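# Move bottle TB from fridge bin to bench, shut door

## Task

Find out which of the two bottles in the refrigerator's bin carries the letters TB. If one does, lift it out and set it upright on the bench, keep the other bottle upright inside the refrigerator, and close the refrigerator door. If neither carries TB, leave both bottles where they are, close the door, and press the CALL key on the operator panel until it latches down. Pressing CALL cannot be undone, so only press it when neither bottle is TB.

## Robot and tools

Robot: two UR-type six-joint arms, left_arm and right_arm, each with a two-finger Robotiq 140 mm gripper whose fingers can fold. Each arm sits on its own carriage on one shared floor track running along y at x = 0. left_rail carries left_arm and is always the one at larger y; right_rail carries right_arm. These names are not image sides. Each arm base is at x = 0, y = its carriage position_m, z = 0.04 m, facing +x.

Scene frame (all reported positions): fixed to the table, table top z = 0, +z up, +x the direction the arms face, +y to their left, y = 0 at track middle. The table edge is at x = 0.17 m. Metres, radians, m/s, rad/s. The gripper fingers point along its own +z and close along its own y. end_effector_position is the point between the closed pads; fingertips extend about 33 mm past it at gaps up to 40 mm, about 9 mm when fully open. Reported hand pose may be off by a few centimetres.

execute_actions(actions, cameras): actions is a list holding one action (or empty, which moves nothing and returns all camera images). An action may have: rows, steps, until, and device keys left_rail / right_rail.
- rows: up to 15 rows, one per 1/30 s control step. Each row is one list of 18 numbers in [-1, 1] covering both arms: left_arm's 6 joint values (shoulder pan, shoulder lift, elbow, wrist 1, wrist 2, wrist 3), then its gripper position, force_limit, speed; then the same 9 for right_arm. Joint values are offsets, not poses: each is measured from that arm's Joint targets as they stood when the action began (not from the previous row), scaled so 1.0 = 2.222 rad. Repeating an offset in a later call moves further. Joint ranges: elbow ±3.142 rad, the others ±6.283 rad; asking more than 0.010 rad beyond a range refuses the call. Gripper numbers are absolute commands: position +1 fully open (140 mm), about -0.8 pads touch, -1 closes until blocked. force_limit from -1 (about 14 N per pad) to +1 (about 58 N); speed -1 (about 30 mm/s) to +1 (about 250 mm/s); faster closes grip harder. To leave a gripper unchanged, resend its last three numbers (0 is a real command).
- steps: 1 to 450 control steps, at least the number of rows, default 15. After the last row the arms keep heading for that row's targets.
- until: stop the action early when conditions on left_rail/right_rail fields hold, e.g. {"right_rail": {"position_status": ["!=", "moving"]}}, or {"all": {"status": "ended"}} / {"any": {"status": "ended"}}. Numbers need a comparison ("=", "!=", "<", "<=", ">", ">="). It does not watch or stop the arms.
- left_rail / right_rail: position_m is an absolute carriage place along y (left_rail -0.8 to 1.5 m, right_rail -1.5 to 0.8 m); speed_m_s 0.01 to 1; acceleration_factor 0.1 to 1 (times 1.3 m/s2); {"stop": true} brakes. Drive a carriage, then wait with an until on its position_status before placing its gripper. Keep carriages at least 0.78 m apart. Any bad value or name refuses the whole call.
- cameras: names to return (cam_high, cam_low, cam_bench_left, cam_bench_mid, cam_bench_right, cam_left_wrist, cam_right_wrist), ["all"] or [].

zoom_image(camera, region): enlarges [x0, y0, x1, y1] pixels (at most 504 x 504) of a camera's newest image; useful for reading bottle lettering. zero_wrist_force(arm): tares that arm's wrist sensor, no motion. read_manual(section): licence texts only. finished_scene(scene=1): ends the scene irreversibly; the goal must then hold without the robot.

Result lines: Joint positions / velocities per arm (rail first in m, then six joints in rad); Joint targets (what joints are commanded to, the base for offsets); Joint torques; Motor temperatures; Wrist force / torque in the gripper's axes; Tool commands; object_status per gripper (0 moving, 1 blocked while opening, 2 blocked while closing = something gripped, 3 reached position or pads met); position_measured in counts (3 open, about 139 = 60 mm, 230 pads touching); rail position_m, position_status (moving, done, contact_stop, time_out, stopped, stopped_with_arm, stopped_for_other_arm, stopped_for_other_carriage) and position_answer (taken / not_taken). "joint command not followed" means the clearance check altered that arm's targets; "joint sent to its limit" means a joint was clipped at its end.

Gripping: close with position -1 and confirm object_status 2. Grip with the fingertip quarter of the pads; gripping near the palm lets fingers fold and hold narrow items loosely. Pressing fingertips into a surface folds them quietly. To grip harder, raise force_limit and nudge position (-1 to -0.98).

Motion: joints move at most 3.14 rad/s, commands lag about 0.2 s, large moves may need several calls. Watch the Joint targets after a cut-short move.

Avoid: contact between the two arms (including carriages and closing a gripper on the other's fingers), hitting fixed or heavy objects, forces near 150 N or wrist torques near 25.4 N m (arm halts 10 s), dropping or releasing moving items, and anything ending up off the table, on the track or the strip beside it. Hold heavy parts near their middle, avoid long stretched holds (motors overheat at 85 °C), and don't press CALL unless neither bottle is TB.

Each tool is called after "Emit:" as a command line: name --argument value for each argument, lists and objects as JSON in quotes; but a table of rows of numbers goes row by row, as --pt "numbers of a row", without its own name.

## Session

Emit:
execute_actions --actions '[]'

Scene clock: 0.00 s.
left_arm: end_effector_position=(+0.3456, +1.2419, +0.5800) position_measured=3 object_status=3 end_effector_quat_wxyz=(+0.000, +0.000, +1.000, +0.000) | right_arm: end_effector_position=(+0.3456, -1.3425, +0.5800) position_measured=3 object_status=3 end_effector_quat_wxyz=(+0.000, +0.000, +1.000, +0.000)
Joint positions: left_arm=[1.215 -0.316 -1.725 0.971 -0.816 -1.571 -0.316] | right_arm=[-1.37 -0.316 -1.725 0.971 -0.816 -1.571 -0.316]
Joint velocities: within noise
Joint torques (N m): no reading
Motor temperatures (°C): left_arm=[33 41 41 42 42 37] | right_arm=[38 33 37 42 42 50]
Wrist force (N): no reading
Wrist torque (N m): no reading
Wrist force, peak (N): no reading
Joint targets: left_arm=[1.215 -0.316 -1.725 0.971 -0.816 -1.571 -0.316] | right_arm=[-1.370 -0.316 -1.725 0.971 -0.816 -1.571 -0.316]
Tool commands: left_gripper/position=+1.0 left_gripper/force_limit=+1.0 left_gripper/speed=+1.0 right_gripper/position=+1.0 right_gripper/force_limit=+1.0 right_gripper/speed=+1.0
left_rail: position_m=1.215 position_status=done
right_rail: position_m=-1.370 position_status=done

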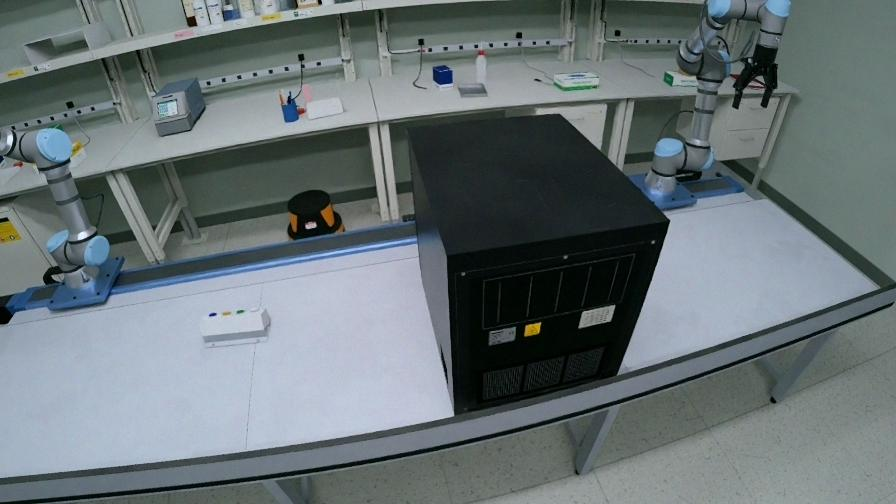

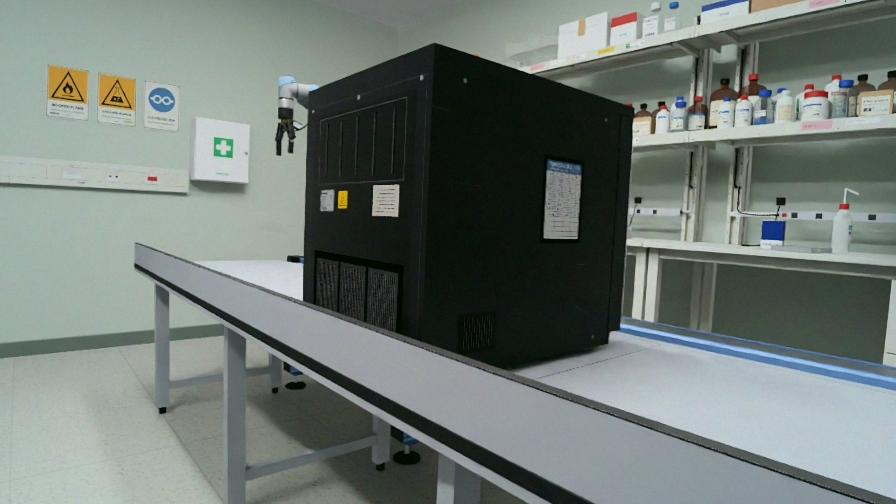

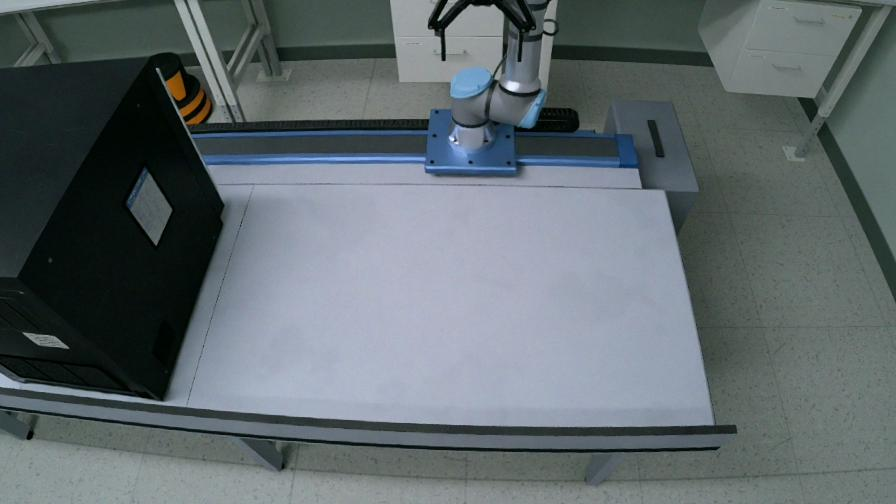

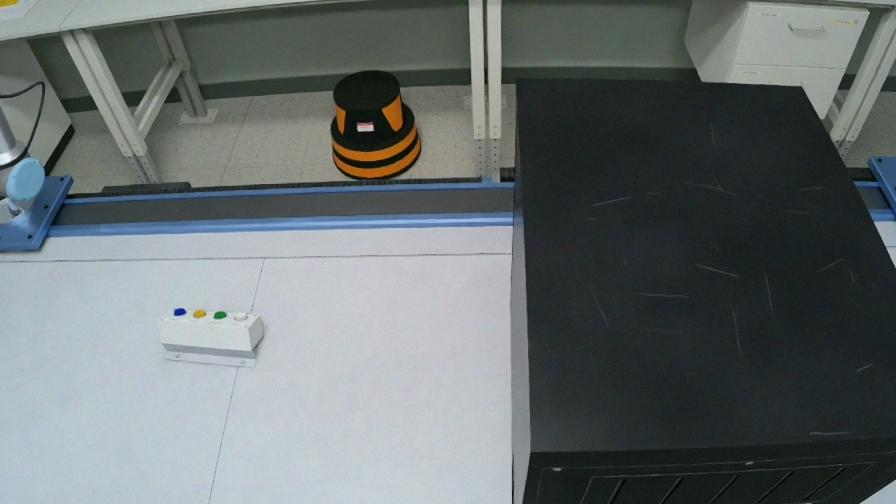

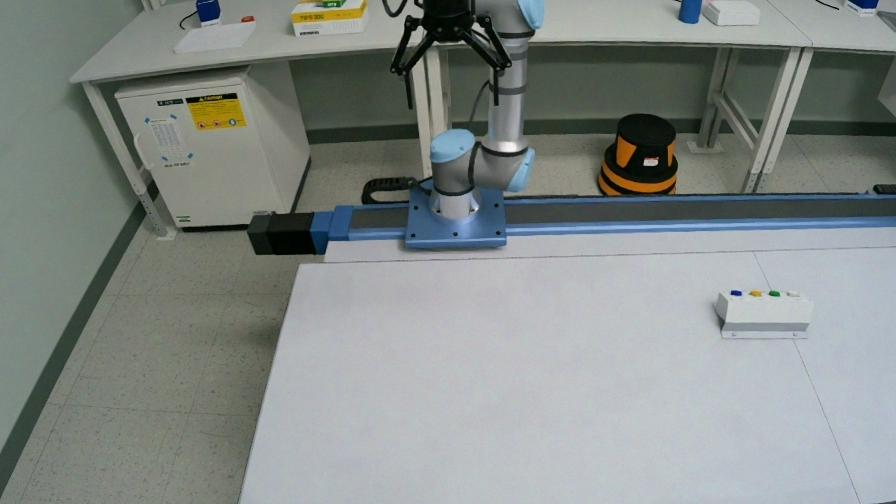

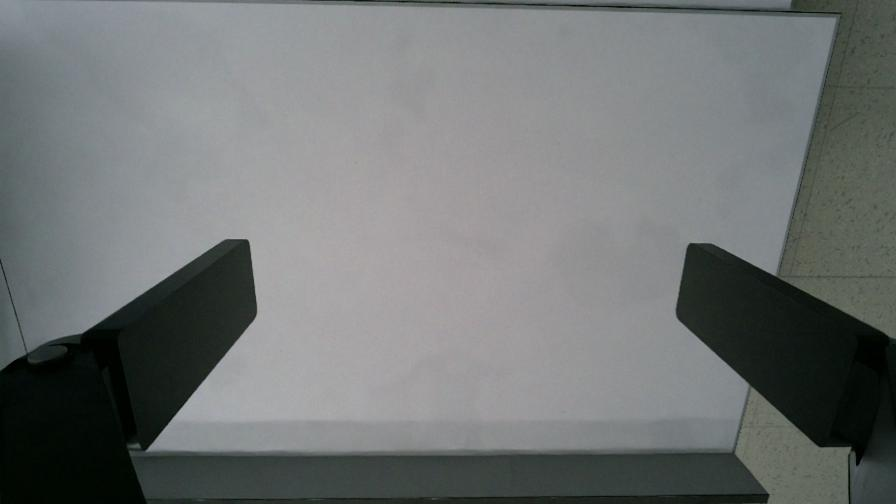

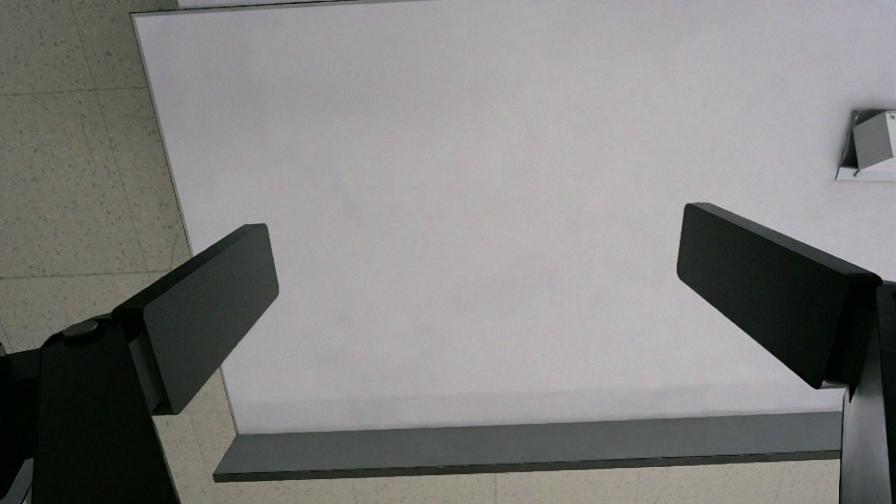

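Emit:
zoom_image --camera "cam_bench_left" --region '[0, 0, 300, 250]'

Emit:
zoom_image --camera "cam_low" --region '[400, 30, 700, 400]'

Emit:
zoom_image --camera "cam_bench_mid" --region '[120, 270, 300, 400]'

Emit:
zoom_image --camera "cam_bench_mid" --region '[450, 50, 896, 300]'

Scaled by 1.680 from the camera's 896x504 image, which has a finer 1280x720 frame.

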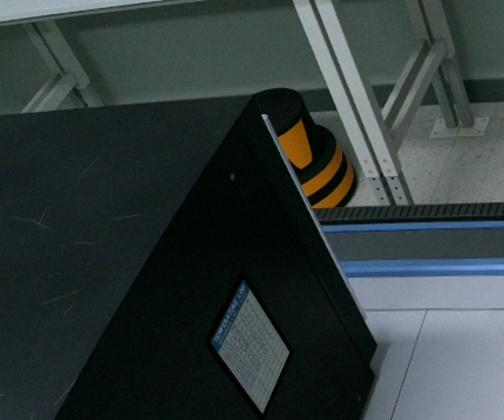

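Scaled by 1.362 from the camera's 896x504 image, which has a finer 1280x720 frame.

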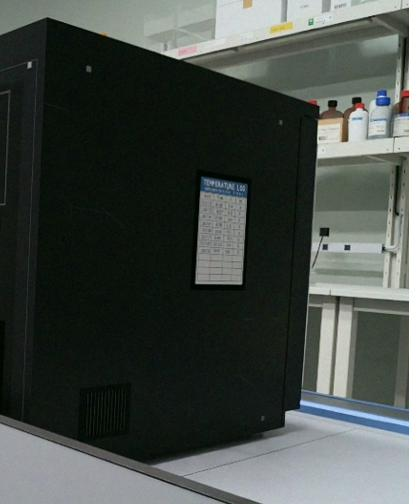

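Scaled by 2.800 from the camera's 896x504 image, which has a finer 1280x720 frame.

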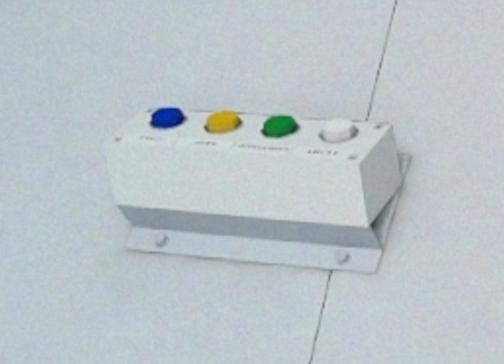

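Scaled by 1.130 from the camera's 896x504 image, which has a finer 1280x720 frame.

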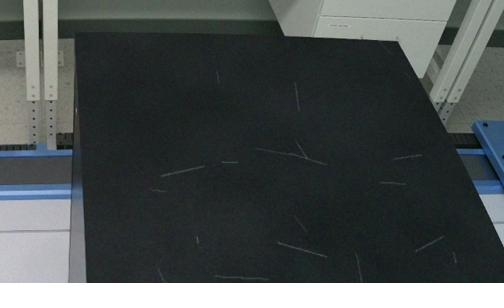

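Emit:
execute_actions --actions '[{"rows":[[-0.976,0,0,0,0,0,1,1,1,0,0,0,0,0,0,1,1,1]],"steps":40}]'

Scene clock: 81.13 s.
left_arm: end_effector_position=(-0.1720, +0.9136, +0.5800) position_measured=3 object_status=3 end_effector_quat_wxyz=(+0.000, +0.884, +0.468, +0.000) | right_arm: end_effector_position=(+0.3456, -1.3425, +0.5800) position_measured=3 object_status=3 end_effector_quat_wxyz=(+0.000, +0.000, +1.000, +0.000)
Joint positions: left_arm=[1.215 -2.485 -1.725 0.971 -0.816 -1.571 -0.316] | right_arm=[-1.37 -0.316 -1.725 0.971 -0.816 -1.571 -0.316]
Joint torques (N m): left_arm=[-8.33 -21.64 -18.92 -3.41 0.03 -0.13] | right_arm=[-0.63 -12.24 -22.28 -2.72 -0.07 -0.56]
Wrist force (N): left_arm=[-0.4 0.2 0.1] | right_arm=[0.1 0.2 -0.2]
Wrist torque (N m): left_arm=[0.02 0.08 0.00] | right_arm=[0.03 -0.03 0.00]
Wrist force, peak (N): left_arm=[0.6 11.4 0.0] | right_arm=[0.3 0.1 -0.2]
Joint targets: left_arm=[1.215 -2.485 -1.725 0.971 -0.816 -1.571 -0.316] | right_arm=[-1.370 -0.316 -1.725 0.971 -0.816 -1.571 -0.316]
left_rail: position_m=1.215 position_status=done
right_rail: position_m=-1.370 position_status=done

Emit:
execute_actions --actions '[{"rows":[[0,0.3702,0.0689,0.2676,0.2957,0.1422,1,1,1,0,0,0,0,0,0,1,1,1]],"left_rail":{"position_m":0.8},"steps":60,"until":{"left_rail":{"position_status":["!=","moving"]}}}]' --cameras '["cam_left_wrist"]'

Scene clock: 87.40 s.
left_arm: end_effector_position=(-0.1190, +0.2999, +0.3503) position_measured=3 object_status=3 end_effector_quat_wxyz=(+0.000, +0.707, +0.000, +0.707) | right_arm: end_effector_position=(+0.3456, -1.3425, +0.5800) position_measured=3 object_status=3 end_effector_quat_wxyz=(+0.000, +0.000, +1.000, +0.000)
Joint positions: left_arm=[0.8 -2.485 -0.903 1.124 -0.221 -0.914 0] | right_arm=[-1.37 -0.316 -1.725 0.971 -0.816 -1.571 -0.316]
Joint torques (N m): left_arm=[-5.76 -32.31 -12.03 3.18 1.98 2.24] | right_arm=[1.35 -10.61 -21.86 -3.05 -0.32 -0.86]
Wrist force (N): left_arm=[-0.3 1.3 0.6] | right_arm=[0.3 0.1 0.0]
Wrist torque (N m): left_arm=[-0.06 0.15 0.12] | right_arm=[0.02 -0.05 0.00]
Wrist force, peak (N): left_arm=[20.0 -1.7 -19.3] | right_arm=[0.5 0.0 -0.1]
Joint targets: left_arm=[0.800 -2.485 -0.903 1.124 -0.221 -0.914 0.000] | right_arm=[-1.370 -0.316 -1.725 0.971 -0.816 -1.571 -0.316]
left_rail: position_m=0.800 position_status=done
right_rail: position_m=-1.370 position_status=done
camera_calibration:
cam_left_wrist: T_world_to_cam=[[-0.0222176, -0.999573, 0.0189595, 0.30045], [-0.299049, -0.0114513, -0.954169, 0.313582], [0.953979, -0.0268691, -0.298667, 0.370105], [0, 0, 0, 1]] pos_world=[-0.252621, 0.313857, 0.404052]
Images, in order (width x height): cam_left_wrist 896x504.

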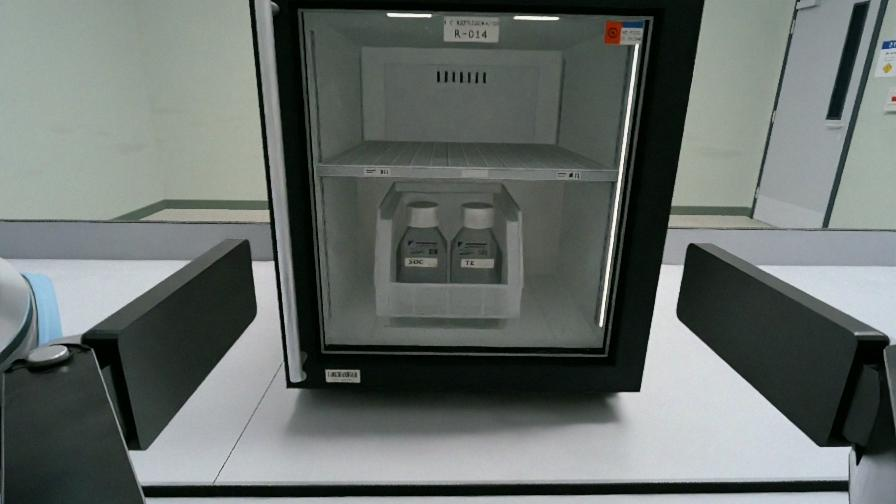

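Emit:
zoom_image --camera "cam_left_wrist" --region '[360, 180, 540, 330]'

Emit:
zoom_image --camera "cam_left_wrist" --region '[240, 0, 720, 420]'

Scaled by 2.800 from the camera's 896x504 image, which has a finer 1280x720 frame.

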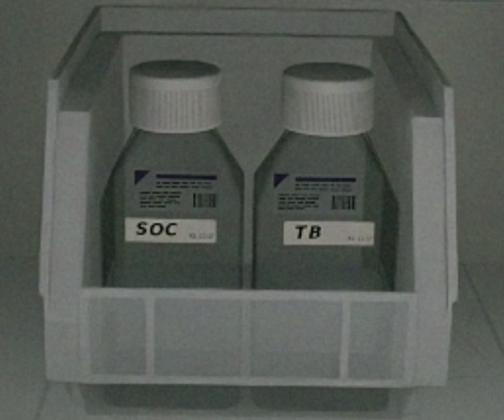

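Scaled by 1.050 from the camera's 896x504 image, which has a finer 1280x720 frame.

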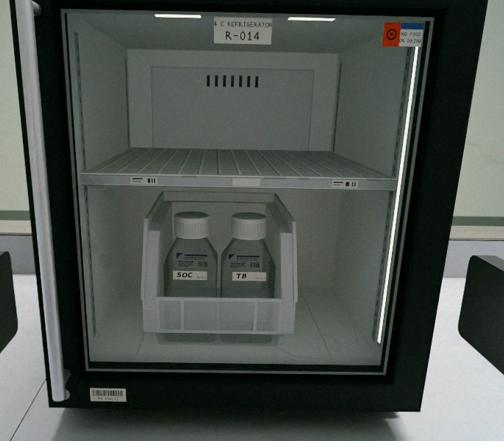

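Emit:
execute_actions --actions '[{"rows":[[0.0266,-0.2242,0.3951,-0.171,0.0266,0,1,1,1,0,0,0,0,0,0,1,1,1]],"left_rail":{"position_m":0.85},"steps":40}]' --cameras '["cam_left_wrist"]'

Scene clock: 159.13 s.
left_arm: end_effector_position=(+0.1003, +0.4898, +0.2998) position_measured=3 object_status=3 end_effector_quat_wxyz=(+0.000, +0.707, +0.000, +0.707) | right_arm: end_effector_position=(+0.3456, -1.3425, +0.5800) position_measured=3 object_status=3 end_effector_quat_wxyz=(+0.000, +0.000, +1.000, +0.000)
Joint positions: left_arm=[0.85 -2.426 -1.401 2.002 -0.601 -0.855 0] | right_arm=[-1.37 -0.316 -1.725 0.971 -0.816 -1.571 -0.316]
Joint torques (N m): left_arm=[7.37 -35.59 -5.93 0.64 1.96 2.12] | right_arm=[1.43 -10.74 -21.04 -3.13 -0.34 -0.76]
Wrist force (N): left_arm=[-0.1 1.3 0.2] | right_arm=[0.0 0.1 -0.2]
Wrist torque (N m): left_arm=[-0.07 0.11 0.11] | right_arm=[0.01 0.00 0.00]
Wrist force, peak (N): left_arm=[15.9 1.9 -1.9] | right_arm=[0.3 0.1 -0.4]
Joint targets: left_arm=[0.850 -2.426 -1.401 2.002 -0.601 -0.855 0.000] | right_arm=[-1.370 -0.316 -1.725 0.971 -0.816 -1.571 -0.316]
left_rail: position_m=0.850 position_status=done
right_rail: position_m=-1.370 position_status=done
camera_calibration:
cam_left_wrist: T_world_to_cam=[[-0.0222511, -0.999568, 0.0191842, 0.496013], [-0.299175, -0.0116522, -0.954127, 0.333204], [0.953939, -0.0269698, -0.298787, 0.151104], [0, 0, 0, 1]] pos_world=[-0.0334211, 0.503757, 0.353551]
Images, in order (width x height): cam_left_wrist 896x504.

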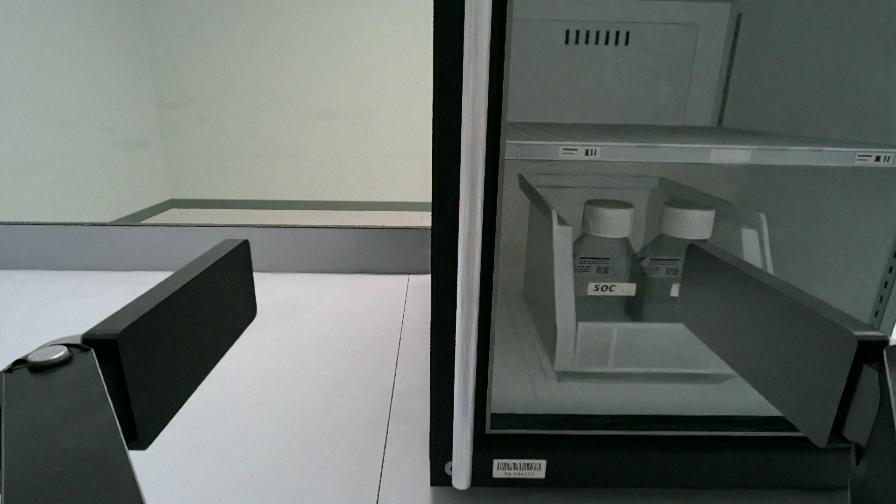

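Emit:
zoom_image --camera "cam_left_wrist" --region '[420, 380, 580, 504]'

Emit:
zoom_image --camera "cam_left_wrist" --region '[500, 150, 780, 400]'

Scaled by 3.150 from the camera's 896x504 image, which has a finer 1280x720 frame.

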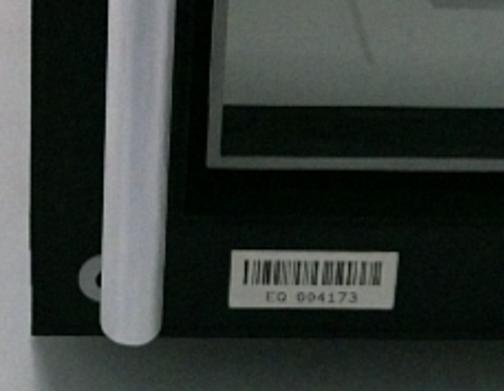

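Scaled by 1.800 from the camera's 896x504 image, which has a finer 1280x720 frame.

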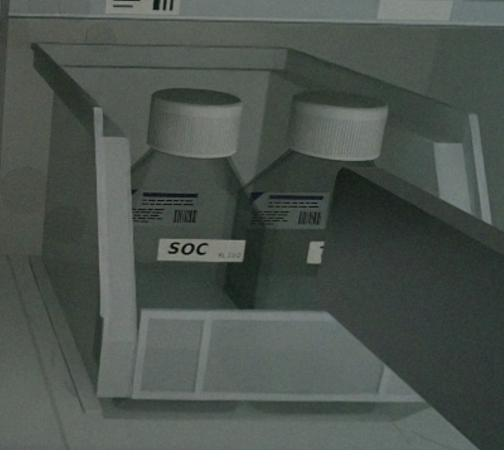

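Emit:
execute_actions --actions '[{"rows":[[0.12313,-0.04433,0.05117,-0.00684,0.12304,0,-0.1,0,-0.5,0,0,0,0,0,0,1,1,1]],"steps":45}]' --cameras '["cam_left_wrist"]'

Scene clock: 207.83 s.
left_arm: end_effector_position=(+0.2301, +0.4838, +0.3000) position_measured=141 object_status=3 end_effector_quat_wxyz=(+0.000, +0.707, +0.000, +0.707) | right_arm: end_effector_position=(+0.3456, -1.3425, +0.5800) position_measured=3 object_status=3 end_effector_quat_wxyz=(+0.000, +0.000, +1.000, +0.000)
Joint positions: left_arm=[0.85 -2.152 -1.499 2.115 -0.617 -0.581 0] | right_arm=[-1.37 -0.316 -1.725 0.971 -0.816 -1.571 -0.316]
Joint torques (N m): left_arm=[6.43 -30.09 -7.41 0.13 2.07 1.01] | right_arm=[0.64 -11.92 -19.78 -3.25 -0.49 -1.1]
Wrist force (N): left_arm=[-0.4 1.4 0.4] | right_arm=[0.3 0.2 -0.2]
Wrist torque (N m): left_arm=[-0.02 0.11 0.12] | right_arm=[0.03 -0.06 0.00]
Wrist force, peak (N): left_arm=[0.0 -0.8 -13.9] | right_arm=[0.2 0.1 -0.4]
Joint targets: left_arm=[0.850 -2.152 -1.499 2.115 -0.617 -0.581 0.000] | right_arm=[-1.370 -0.316 -1.725 0.971 -0.816 -1.571 -0.316]
left_rail: position_m=0.850 position_status=done
right_rail: position_m=-1.370 position_status=done
camera_calibration:
cam_left_wrist: T_world_to_cam=[[-0.0220966, -0.999569, 0.0193378, 0.492933], [-0.299059, -0.0118484, -0.954161, 0.372287], [0.953979, -0.0268669, -0.298668, 0.0269913], [0, 0, 0, 1]] pos_world=[0.0964787, 0.497857, 0.353751]
Images, in order (width x height): cam_left_wrist 896x504.

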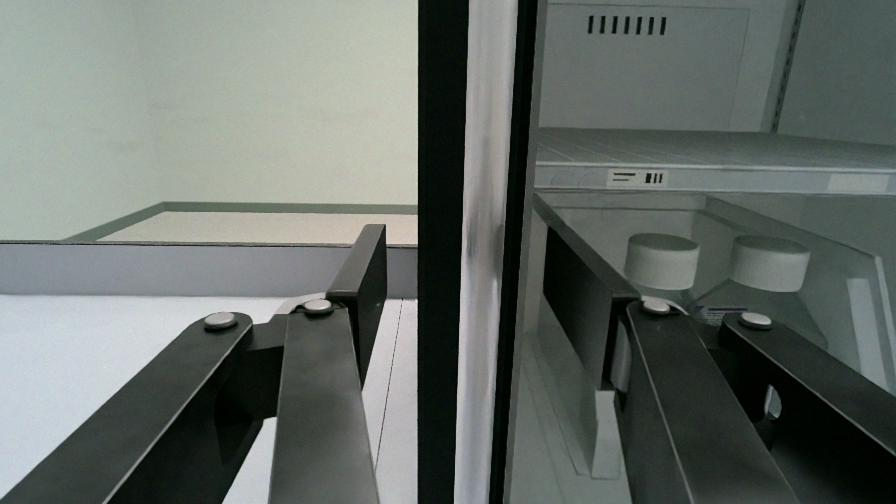

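Emit:
execute_actions --actions '[{"rows":[[0,0,0,0,0,0,-1,0,-1,0,0,0,0,0,0,1,1,1]],"steps":90}]' --cameras '["cam_left_wrist"]'

Scene clock: 216.27 s.
left_arm: end_effector_position=(+0.2301, +0.4805, +0.3000) position_measured=210 object_status=2 end_effector_quat_wxyz=(+0.004, +0.707, -0.004, +0.707) | right_arm: end_effector_position=(+0.3456, -1.3425, +0.5800) position_measured=3 object_status=3 end_effector_quat_wxyz=(+0.000, +0.000, +1.000, +0.000)
Joint positions: left_arm=[0.85 -2.152 -1.499 2.115 -0.617 -0.571 0] | right_arm=[-1.37 -0.316 -1.725 0.971 -0.816 -1.571 -0.316]
Joint torques (N m): left_arm=[6.95 -30.6 -6.99 6.64 -13.23 0.06] | right_arm=[0.55 -11.39 -19.58 -3.4 -0.67 -1.21]
Wrist force (N): left_arm=[-0.8 46.8 -0.1] | right_arm=[0.1 0.0 -0.2]
Wrist torque (N m): left_arm=[-0.78 0.09 0.33] | right_arm=[0.00 -0.02 0.00]
Wrist force, peak (N): left_arm=[0.9 47.6 4.5] | right_arm=[0.3 0.1 -0.3]
Joint targets: left_arm=[0.850 -2.152 -1.499 2.115 -0.617 -0.581 0.000] | right_arm=[-1.370 -0.316 -1.725 0.971 -0.816 -1.571 -0.316]
left_rail: position_m=0.850 position_status=done
right_rail: position_m=-1.370 position_status=done
camera_calibration:
cam_left_wrist: T_world_to_cam=[[-0.0328169, -0.999275, 0.0193026, 0.491922], [-0.299176, -0.00860601, -0.954159, 0.370703], [0.953633, -0.0370874, -0.298677, 0.0319287], [0, 0, 0, 1]] pos_world=[0.0966007, 0.49594, 0.353751]
Images, in order (width x height): cam_left_wrist 896x504.

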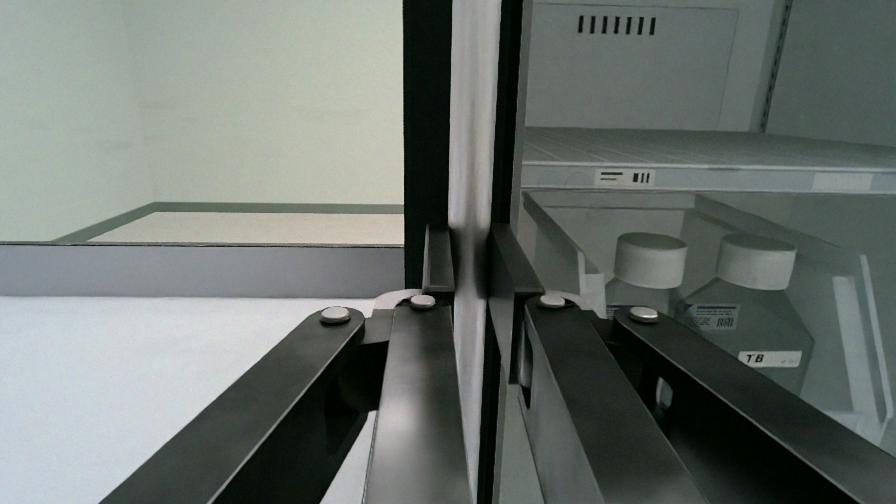

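Emit:
execute_actions --actions '[{"rows":[[-0.005,0.0033,-0.0037,0.0004,-0.0007,0,-1,0,-1,0,0,0,0,0,0,1,1,1],[-0.005,0.0033,-0.0037,0.0004,-0.0007,0,-1,0,-1,0,0,0,0,0,0,1,1,1],[-0.01,0.0066,-0.0074,0.0008,-0.0057,0,-1,0,-1,0,0,0,0,0,0,1,1,1],[-0.01,0.0066,-0.0074,0.0008,-0.0057,0,-1,0,-1,0,0,0,0,0,0,1,1,1],[-0.0158,0.0102,-0.0114,0.0012,-0.0115,0,-1,0,-1,0,0,0,0,0,0,1,1,1]],"steps":30}]'

Scene clock: 239.13 s.
left_arm: end_effector_position=(+0.2114, +0.4756, +0.3001) position_measured=210 object_status=2 end_effector_quat_wxyz=(+0.004, +0.707, -0.003, +0.707) | right_arm: end_effector_position=(+0.3456, -1.3425, +0.5800) position_measured=3 object_status=3 end_effector_quat_wxyz=(+0.000, +0.000, +1.000, +0.000)
Joint positions: left_arm=[0.85 -2.187 -1.477 2.09 -0.614 -0.607 0] | right_arm=[-1.37 -0.316 -1.725 0.971 -0.816 -1.571 -0.316]
Joint torques (N m): left_arm=[-11.74 -6.59 -33.36 -1.44 6.43 -1.07] | right_arm=[-0.13 -13.29 -20.11 -3.55 -0.67 -1.33]
Wrist force (N): left_arm=[-1.3 -22.7 -0.9] | right_arm=[0.1 0.0 -0.2]
Wrist torque (N m): left_arm=[0.64 0.09 0.31] | right_arm=[0.00 -0.02 0.00]
Wrist force, peak (N): left_arm=[-0.8 47.0 0.1] | right_arm=[0.2 0.0 -0.4]
Joint targets: left_arm=[0.850 -2.187 -1.477 2.090 -0.614 -0.607 0.000] | right_arm=[-1.370 -0.316 -1.725 0.971 -0.816 -1.571 -0.316]
left_rail: position_m=0.850 position_status=done
right_rail: position_m=-1.370 position_status=done

Emit:
execute_actions --actions '[{"rows":[[-0.0158,0.0101,-0.0113,0.0012,-0.0158,0,-1,0,-1,0,0,0,0,0,0,1,1,1]],"steps":30}]' --cameras '["cam_left_wrist"]'

Scene clock: 245.40 s.
left_arm: end_effector_position=(+0.1923, +0.4718, +0.2999) position_measured=210 object_status=2 end_effector_quat_wxyz=(+0.003, +0.707, -0.003, +0.707) | right_arm: end_effector_position=(+0.3456, -1.3425, +0.5800) position_measured=3 object_status=3 end_effector_quat_wxyz=(+0.000, +0.000, +1.000, +0.000)
Joint positions: left_arm=[0.85 -2.222 -1.454 2.065 -0.611 -0.643 0] | right_arm=[-1.37 -0.316 -1.725 0.971 -0.816 -1.571 -0.316]
Joint torques (N m): left_arm=[-13.78 -3.5 -35.89 -2.84 12.93 -2.07] | right_arm=[0.16 -10.75 -20.23 -3.47 -0.55 -1.47]
Wrist force (N): left_arm=[8.4 -43.1 -6.1] | right_arm=[0.2 0.0 -0.1]
Wrist torque (N m): left_arm=[1.00 -0.07 0.34] | right_arm=[0.00 -0.05 0.00]
Wrist force, peak (N): left_arm=[8.6 -43.2 -6.1] | right_arm=[0.3 0.3 -0.3]
Joint targets: left_arm=[0.850 -2.222 -1.454 2.065 -0.611 -0.642 0.000] | right_arm=[-1.370 -0.316 -1.725 0.971 -0.816 -1.571 -0.316]
left_rail: position_m=0.850 position_status=done
right_rail: position_m=-1.370 position_status=done
camera_calibration:
cam_left_wrist: T_world_to_cam=[[-0.0302871, -0.999354, 0.0193338, 0.481473], [-0.299154, -0.00939305, -0.954159, 0.359601], [0.953724, -0.0346825, -0.298676, 0.0664373], [0, 0, 0, 1]] pos_world=[0.0587955, 0.486844, 0.353651]
Images, in order (width x height): cam_left_wrist 896x504.

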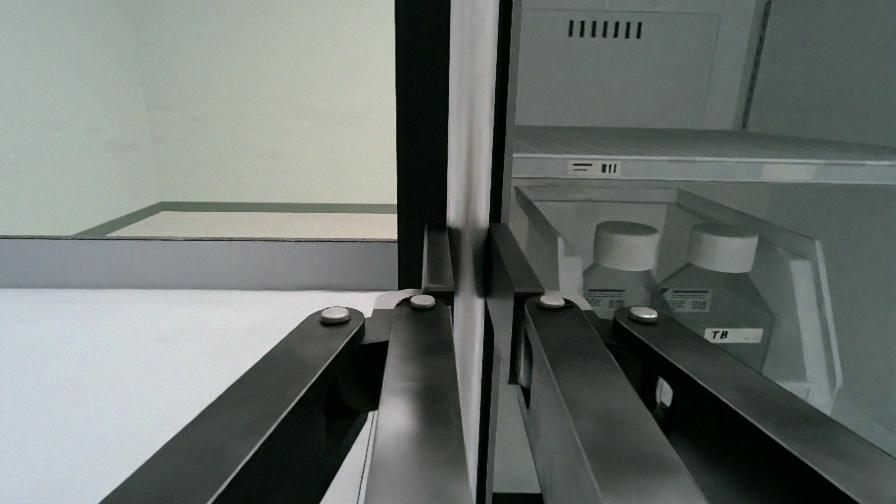

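Emit:
execute_actions --actions '[{"rows":[[-0.00956,0.00672,-0.00795,0.00123,-0.00944,0,-1,0,-1,0,0,0,0,0,0,1,1,1],[-0.00956,0.00672,-0.00795,0.00123,-0.00944,0,-1,0,-1,0,0,0,0,0,0,1,1,1],[-0.01911,0.01344,-0.0159,0.00246,-0.01887,0,-1,0,-1,0,0,0,0,0,0,1,1,1],[-0.01911,0.01344,-0.0159,0.00246,-0.01887,0,-1,0,-1,0,0,0,0,0,0,1,1,1],[-0.02867,0.02016,-0.02385,0.00369,-0.02831,0,-1,0,-1,0,0,0,0,0,0,1,1,1]],"steps":25}]'

Scene clock: 264.40 s.
left_arm: end_effector_position=(+0.1550, +0.4638, +0.2999) position_measured=210 object_status=2 end_effector_quat_wxyz=(+0.004, +0.707, -0.003, +0.707) | right_arm: end_effector_position=(+0.3456, -1.3425, +0.5800) position_measured=3 object_status=3 end_effector_quat_wxyz=(+0.000, +0.000, +1.000, +0.000)
Joint positions: left_arm=[0.85 -2.286 -1.409 2.012 -0.603 -0.705 0] | right_arm=[-1.37 -0.316 -1.725 0.971 -0.816 -1.571 -0.316]
Joint torques (N m): left_arm=[-9.84 -6.1 -31.84 -1.27 9.37 -1.94] | right_arm=[0.52 -12.31 -18.09 -3.61 -0.67 -1.32]
Wrist force (N): left_arm=[11.5 -32.4 -7.1] | right_arm=[0.2 -0.1 -0.1]
Wrist torque (N m): left_arm=[0.87 -0.13 0.36] | right_arm=[-0.03 -0.04 0.00]
Wrist force, peak (N): left_arm=[8.9 -43.4 -6.2] | right_arm=[0.3 0.2 -0.4]
Joint targets: left_arm=[0.850 -2.286 -1.409 2.012 -0.603 -0.705 0.000] | right_arm=[-1.370 -0.316 -1.725 0.971 -0.816 -1.571 -0.316]
left_rail: position_m=0.850 position_status=done
right_rail: position_m=-1.370 position_status=done

Emit:
execute_actions --actions '[{"rows":[[-0.0105,0.0126,-0.0157,0.0031,-0.0106,0,-1,0,-1,0,0,0,0,0,0,1,1,1],[-0.0105,0.0126,-0.0157,0.0031,-0.0106,0,-1,0,-1,0,0,0,0,0,0,1,1,1],[-0.02106,0.0252,-0.03141,0.00621,-0.02115,0,-1,0,-1,0,0,0,0,0,0,1,1,1],[-0.02106,0.0252,-0.03141,0.00621,-0.02115,0,-1,0,-1,0,0,0,0,0,0,1,1,1],[-0.0284,0.0398,-0.0508,0.0109,-0.0285,0,-1,0,-1,0,0,0,0,0,0,1,1,1],[-0.0284,0.0398,-0.0508,0.0109,-0.0285,0,-1,0,-1,0,0,0,0,0,0,1,1,1],[-0.03569,0.0545,-0.07012,0.01562,-0.03578,0,-1,0,-1,0,0,0,0,0,0,1,1,1]],"steps":28}]' --cameras '["cam_left_wrist","cam_bench_mid"]'

Scene clock: 278.53 s.
left_arm: end_effector_position=(+0.0840, +0.4378, +0.2999) position_measured=210 object_status=2 end_effector_quat_wxyz=(+0.003, +0.707, -0.002, +0.707) | right_arm: end_effector_position=(+0.3456, -1.3425, +0.5800) position_measured=3 object_status=3 end_effector_quat_wxyz=(+0.000, +0.000, +1.000, +0.000)
Joint positions: left_arm=[0.85 -2.365 -1.288 1.856 -0.568 -0.787 0] | right_arm=[-1.37 -0.316 -1.725 0.971 -0.816 -1.571 -0.316]
Joint torques (N m): left_arm=[-4.75 -11.19 -31.68 -1.86 12.93 -1.96] | right_arm=[-0.17 -11.23 -18.6 -3.95 -0.7 -1.04]
Wrist force (N): left_arm=[13.5 -42.1 -17.5] | right_arm=[0.0 -0.1 -0.1]
Wrist torque (N m): left_arm=[1.25 -0.06 0.35] | right_arm=[-0.02 0.01 0.00]
Wrist force, peak (N): left_arm=[14.5 -42.6 -17.7] | right_arm=[0.2 -0.1 -0.4]
Joint targets: left_arm=[0.850 -2.365 -1.288 1.856 -0.568 -0.784 0.000] | right_arm=[-1.370 -0.316 -1.725 0.971 -0.816 -1.571 -0.316]
left_rail: position_m=0.850 position_status=done
right_rail: position_m=-1.370 position_status=done
camera_calibration:
cam_left_wrist: T_world_to_cam=[[-0.0295879, -0.999377, 0.0192185, 0.444202], [-0.299241, -0.00948895, -0.95413, 0.326911], [0.953719, -0.0339817, -0.298774, 0.168262], [0, 0, 0, 1]] pos_world=[-0.049506, 0.452745, 0.353651]
Images, in order (width x height): cam_bench_mid 896x504, cam_left_wrist 896x504.

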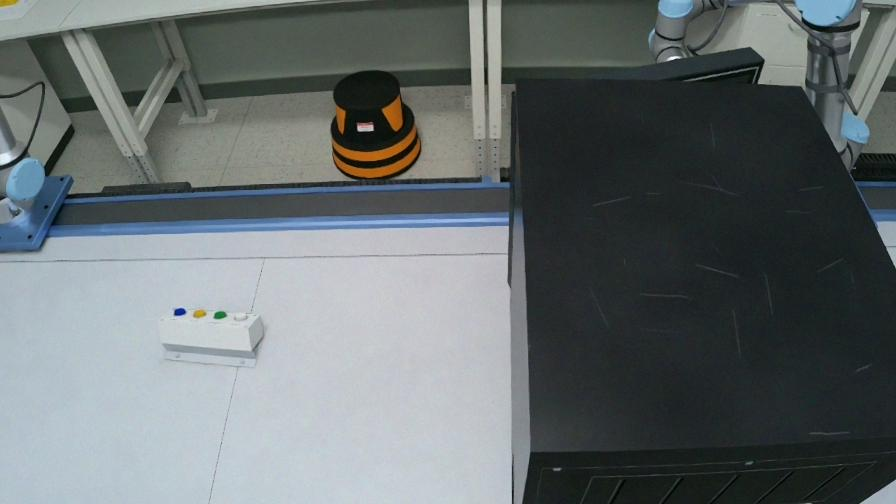

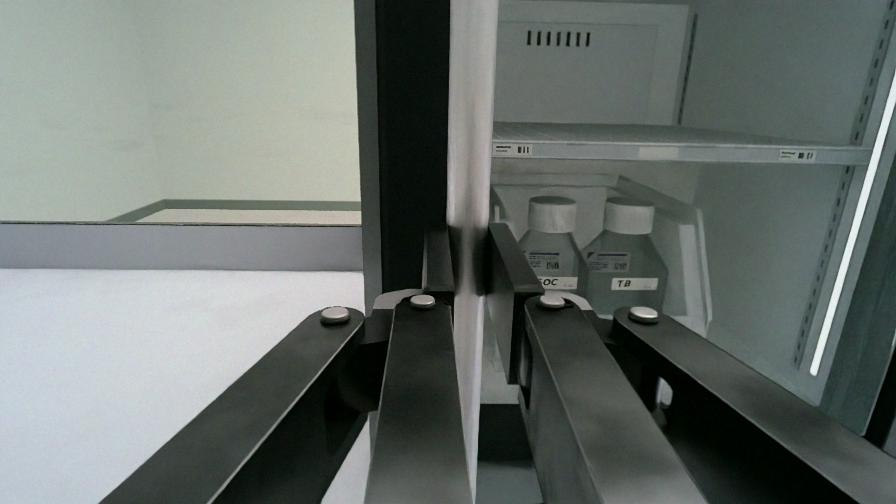

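Emit:
execute_actions --actions '[{"rows":[[-0.0066,0.0145,-0.0202,0.0056,-0.0066,0,-1,0,-1,0,0,0,0,0,0,1,1,1],[-0.0066,0.0145,-0.0202,0.0056,-0.0066,0,-1,0,-1,0,0,0,0,0,0,1,1,1],[-0.01323,0.02903,-0.04032,0.0113,-0.01332,0,-1,0,-1,0,0,0,0,0,0,1,1,1],[-0.01323,0.02903,-0.04032,0.0113,-0.01332,0,-1,0,-1,0,0,0,0,0,0,1,1,1],[-0.0162,0.0456,-0.0647,0.0191,-0.0163,0,-1,0,-1,0,0,0,0,0,0,1,1,1],[-0.0162,0.0456,-0.0647,0.0191,-0.0163,0,-1,0,-1,0,0,0,0,0,0,1,1,1],[-0.01913,0.0622,-0.08906,0.02687,-0.01922,0,-1,0,-1,0,0,0,0,0,0,1,1,1]],"steps":28}]' --cameras '["cam_left_wrist"]'

Scene clock: 303.17 s.
left_arm: end_effector_position=(+0.0170, +0.4021, +0.2998) position_measured=210 object_status=2 end_effector_quat_wxyz=(+0.004, +0.707, -0.003, +0.707) | right_arm: end_effector_position=(+0.3456, -1.3425, +0.5800) position_measured=3 object_status=3 end_effector_quat_wxyz=(+0.000, +0.000, +1.000, +0.000)
Joint positions: left_arm=[0.85 -2.408 -1.15 1.658 -0.509 -0.827 0] | right_arm=[-1.37 -0.316 -1.725 0.971 -0.816 -1.571 -0.316]
Joint torques (N m): left_arm=[-13.57 -19.75 -26.93 1.6 -8.53 -1.78] | right_arm=[0.62 -11.58 -18.45 -4.14 -0.92 -1.3]
Wrist force (N): left_arm=[6.7 24.1 18.5] | right_arm=[0.1 0.0 -0.2]
Wrist torque (N m): left_arm=[-0.33 0.04 0.28] | right_arm=[-0.01 -0.03 0.00]
Wrist force, peak (N): left_arm=[14.4 -42.7 -17.9] | right_arm=[0.1 0.1 -0.5]
Joint targets: left_arm=[0.850 -2.408 -1.150 1.658 -0.509 -0.827 0.000] | right_arm=[-1.370 -0.316 -1.725 0.971 -0.816 -1.571 -0.316]
left_rail: position_m=0.850 position_status=done
right_rail: position_m=-1.370 position_status=done
camera_calibration:
cam_left_wrist: T_world_to_cam=[[-0.0320226, -0.999304, 0.0191573, 0.406647], [-0.299264, -0.00870139, -0.954131, 0.306102], [0.953633, -0.0362868, -0.298777, 0.23188], [0, 0, 0, 1]] pos_world=[-0.116501, 0.417441, 0.353551]
Images, in order (width x height): cam_left_wrist 896x504.

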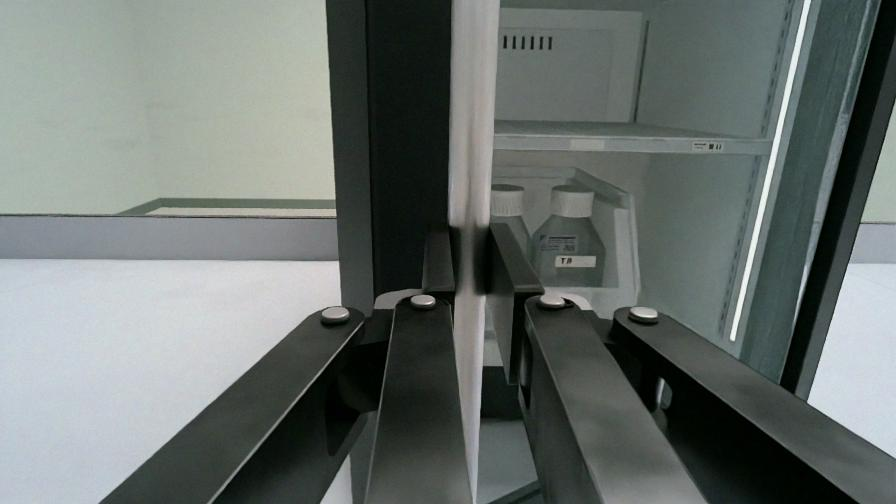

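Emit:
execute_actions --actions '[{"rows":[[-0.0009,0.0269,-0.0419,0.0153,-0.0009,0,-1,0,-1,0,0,0,0,0,0,1,1,1],[-0.0009,0.0269,-0.0419,0.0153,-0.0009,0,-1,0,-1,0,0,0,0,0,0,1,1,1],[-0.0009,0.0269,-0.0419,0.0153,-0.0009,0,-1,0,-1,0,0,0,0,0,0,1,1,1],[-0.00176,0.05374,-0.08384,0.03056,-0.00185,0,-1,0,-1,0,0,0,0,0,0,1,1,1],[-0.00176,0.05374,-0.08384,0.03056,-0.00185,0,-1,0,-1,0,0,0,0,0,0,1,1,1],[-0.00176,0.05374,-0.08384,0.03056,-0.00185,0,-1,0,-1,0,0,0,0,0,0,1,1,1],[-0.0001,0.0827,-0.1322,0.0499,-0.0002,0,-1,0,-1,0,0,0,0,0,0,1,1,1],[-0.0001,0.0827,-0.1322,0.0499,-0.0002,0,-1,0,-1,0,0,0,0,0,0,1,1,1],[-0.0001,0.0827,-0.1322,0.0499,-0.0002,0,-1,0,-1,0,0,0,0,0,0,1,1,1],[0.00149,0.1117,-0.18056,0.06931,0.0014,0,-1,0,-1,0,0,0,0,0,0,1,1,1]],"steps":32}]'

Scene clock: 330.50 s.
left_arm: end_effector_position=(-0.0666, +0.3239, +0.3000) position_measured=210 object_status=2 end_effector_quat_wxyz=(+0.003, +0.707, -0.003, +0.707) | right_arm: end_effector_position=(+0.3456, -1.3425, +0.5800) position_measured=3 object_status=3 end_effector_quat_wxyz=(+0.000, +0.000, +1.000, +0.000)
Joint positions: left_arm=[0.85 -2.404 -0.902 1.257 -0.355 -0.824 0] | right_arm=[-1.37 -0.316 -1.725 0.971 -0.816 -1.571 -0.316]
Joint torques (N m): left_arm=[3.2 -29.99 -28.38 1.32 1.2 -1.76] | right_arm=[-0.66 -13.48 -17.25 -3.85 -1.13 -1.76]
Wrist force (N): left_arm=[7.4 -3.7 -3.2] | right_arm=[0.2 0.0 -0.3]
Wrist torque (N m): left_arm=[0.27 0.05 0.24] | right_arm=[0.00 -0.04 0.00]
Wrist force, peak (N): left_arm=[5.1 -28.5 -37.5] | right_arm=[0.0 0.1 -0.5]
Joint targets: left_arm=[0.850 -2.404 -0.902 1.257 -0.355 -0.824 0.000] | right_arm=[-1.370 -0.316 -1.725 0.971 -0.816 -1.571 -0.316]
left_rail: position_m=0.850 position_status=done
right_rail: position_m=-1.370 position_status=done

Emit:
execute_actions --actions '[{"rows":[[0.0037,0.0327,-0.0578,0.025,0.0037,0,-1,0,-1,0,0,0,0,0,0,1,1,1],[0.0037,0.0327,-0.0578,0.025,0.0037,0,-1,0,-1,0,0,0,0,0,0,1,1,1],[0.0037,0.0327,-0.0578,0.025,0.0037,0,-1,0,-1,0,0,0,0,0,0,1,1,1],[0.00747,0.06548,-0.11553,0.05005,0.00747,0,-1,0,-1,0,0,0,0,0,0,1,1,1],[0.00747,0.06548,-0.11553,0.05005,0.00747,0,-1,0,-1,0,0,0,0,0,0,1,1,1],[0.00747,0.06548,-0.11553,0.05005,0.00747,0,-1,0,-1,0,0,0,0,0,0,1,1,1],[0.0122,0.1042,-0.1876,0.0834,0.0122,0,-1,0,-1,0,0,0,0,0,0,1,1,1],[0.0122,0.1042,-0.1876,0.0834,0.0122,0,-1,0,-1,0,0,0,0,0,0,1,1,1],[0.0122,0.1042,-0.1876,0.0834,0.0122,0,-1,0,-1,0,0,0,0,0,0,1,1,1],[0.01823,0.14734,-0.26814,0.12079,0.01823,0,-1,0,-1,0,0,0,0,0,0,1,1,1]],"steps":36}]' --cameras '["cam_left_wrist","cam_bench_mid"]'

Scene clock: 346.60 s.
left_arm: end_effector_position=(-0.1279, +0.2275, +0.2999) position_measured=210 object_status=2 end_effector_quat_wxyz=(+0.003, +0.707, -0.003, +0.707) | right_arm: end_effector_position=(+0.3456, -1.3425, +0.5800) position_measured=3 object_status=3 end_effector_quat_wxyz=(+0.000, +0.000, +1.000, +0.000)
Joint positions: left_arm=[0.85 -2.364 -0.575 0.661 -0.086 -0.783 0] | right_arm=[-1.37 -0.316 -1.725 0.971 -0.816 -1.571 -0.316]
Joint torques (N m): left_arm=[-17.23 -48.42 -35.37 6.51 -1.91 -1.48] | right_arm=[0.7 -11.2 -16.86 -4.03 -0.87 -1.39]
Wrist force (N): left_arm=[-21.5 13.5 28.9] | right_arm=[0.0 0.0 -0.1]
Wrist torque (N m): left_arm=[-0.22 0.35 0.26] | right_arm=[0.00 0.01 0.00]
Wrist force, peak (N): left_arm=[15.5 -25.7 -27.9] | right_arm=[0.1 0.3 -0.5]
Joint targets: left_arm=[0.850 -2.364 -0.575 0.661 -0.086 -0.783 0.000] | right_arm=[-1.370 -0.316 -1.725 0.971 -0.816 -1.571 -0.316]
left_rail: position_m=0.850 position_status=done
right_rail: position_m=-1.370 position_status=done
camera_calibration:
cam_left_wrist: T_world_to_cam=[[-0.0318086, -0.999322, 0.0185371, 0.227709], [-0.298549, -0.00820016, -0.954359, 0.261367], [0.953864, -0.0358911, -0.298085, 0.363442], [0, 0, 0, 1]] pos_world=[-0.261401, 0.242742, 0.353554]
Images, in order (width x height): cam_bench_mid 896x504, cam_left_wrist 896x504.

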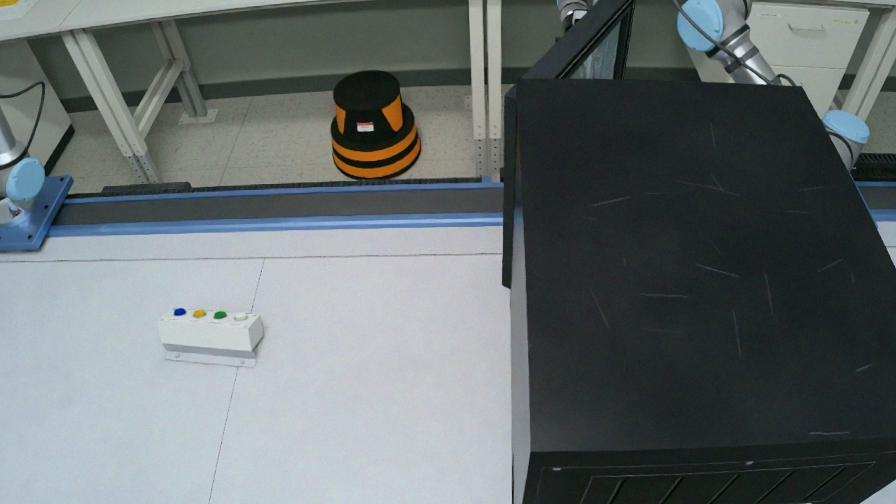

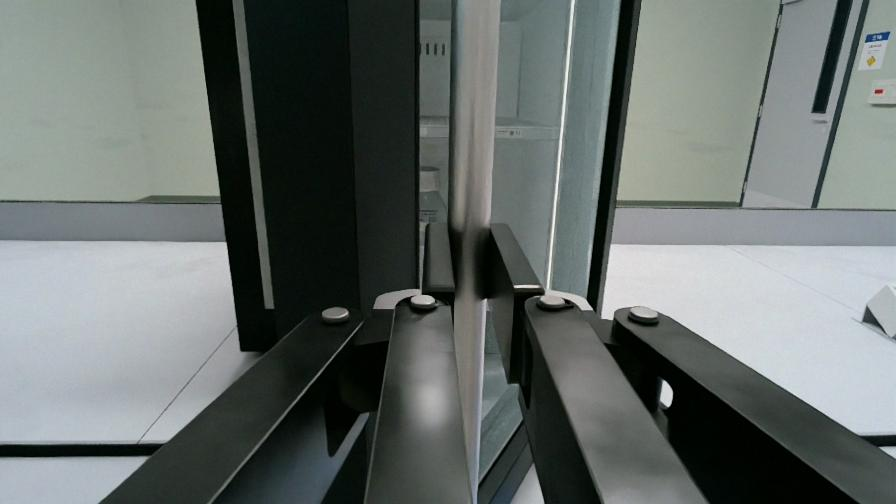

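Emit:
execute_actions --actions '[{"rows":[[0,0,0,0,0,0,-0.44,0,-0.8,0,0,0,0,0,0,1,1,1]],"steps":25}]'

Emit:
execute_actions --actions '[{"rows":[[-0.0095,0.0296,-0.0577,0.0281,-0.0095,0,-0.44,0,-0.8,0,0,0,0,0,0,1,1,1],[-0.0095,0.0296,-0.0577,0.0281,-0.0095,0,-0.44,0,-0.8,0,0,0,0,0,0,1,1,1],[-0.0095,0.0296,-0.0577,0.0281,-0.0095,0,-0.44,0,-0.8,0,0,0,0,0,0,1,1,1],[-0.01904,0.05923,-0.11539,0.05617,-0.01904,0,-0.44,0,-0.8,0,0,0,0,0,0,1,1,1]],"steps":25}]' --cameras '["cam_left_wrist"]'

Scene clock: 395.53 s.
left_arm: end_effector_position=(-0.1279, +0.2275, +0.2999) position_measured=185 object_status=3 end_effector_quat_wxyz=(+0.003, +0.707, -0.003, +0.707) | right_arm: end_effector_position=(+0.3456, -1.3425, +0.5800) position_measured=3 object_status=3 end_effector_quat_wxyz=(+0.000, +0.000, +1.000, +0.000)
Joint positions: left_arm=[0.85 -2.364 -0.575 0.661 -0.086 -0.783 0] | right_arm=[-1.37 -0.316 -1.725 0.971 -0.816 -1.571 -0.316]
Joint torques (N m): left_arm=[7.12 -49.53 -12.88 0.75 1.62 -1.43] | right_arm=[0.44 -12.51 -17.16 -3.91 -0.98 -1.48]
Wrist force (N): left_arm=[-0.6 -0.1 -0.2] | right_arm=[0.0 0.2 -0.2]
Wrist torque (N m): left_arm=[0.04 0.08 0.14] | right_arm=[0.04 -0.01 0.00]
Wrist force, peak (N): left_arm=[-21.7 13.2 29.1] | right_arm=[0.1 0.0 -0.5]
Joint targets: left_arm=[0.850 -2.364 -0.575 0.661 -0.086 -0.783 0.000] | right_arm=[-1.370 -0.316 -1.725 0.971 -0.816 -1.571 -0.316]
left_rail: position_m=0.850 position_status=done
right_rail: position_m=-1.370 position_status=done

Scene clock: 396.57 s.
left_arm: end_effector_position=(-0.1748, +0.2276, +0.3000) position_measured=185 object_status=3 end_effector_quat_wxyz=(+0.003, +0.707, -0.003, +0.707) | right_arm: end_effector_position=(+0.3456, -1.3425, +0.5800) position_measured=3 object_status=3 end_effector_quat_wxyz=(+0.000, +0.000, +1.000, +0.000)
Joint positions: left_arm=[0.85 -2.406 -0.443 0.405 0.039 -0.826 0] | right_arm=[-1.37 -0.316 -1.725 0.971 -0.816 -1.571 -0.316]
Joint torques (N m): left_arm=[-4.7 -45.71 -31.23 3.44 -1.98 -1.51] | right_arm=[2.72 -11.15 -17.71 -4.03 -1.13 -1.58]
Wrist force (N): left_arm=[-0.2 1.6 0.7] | right_arm=[0.0 0.1 -0.5]
Wrist torque (N m): left_arm=[-0.02 0.05 0.13] | right_arm=[0.02 0.00 0.00]
Wrist force, peak (N): left_arm=[5.5 2.1 7.4] | right_arm=[0.0 0.1 -0.5]
Joint targets: left_arm=[0.850 -2.406 -0.443 0.405 0.039 -0.826 0.000] | right_arm=[-1.370 -0.316 -1.725 0.971 -0.816 -1.571 -0.316]
left_rail: position_m=0.850 position_status=done
right_rail: position_m=-1.370 position_status=done
camera_calibration:
cam_left_wrist: T_world_to_cam=[[-0.031839, -0.999323, 0.0184419, 0.22634], [-0.298545, -0.00810031, -0.954361, 0.247439], [0.953864, -0.0358916, -0.298085, 0.408212], [0, 0, 0, 1]] pos_world=[-0.3083, 0.242842, 0.353654]
Images, in order (width x height): cam_left_wrist 896x504.

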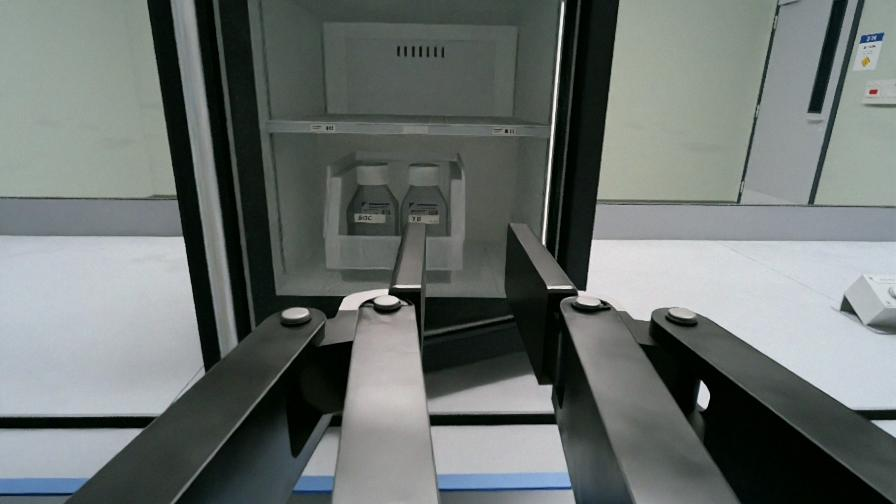

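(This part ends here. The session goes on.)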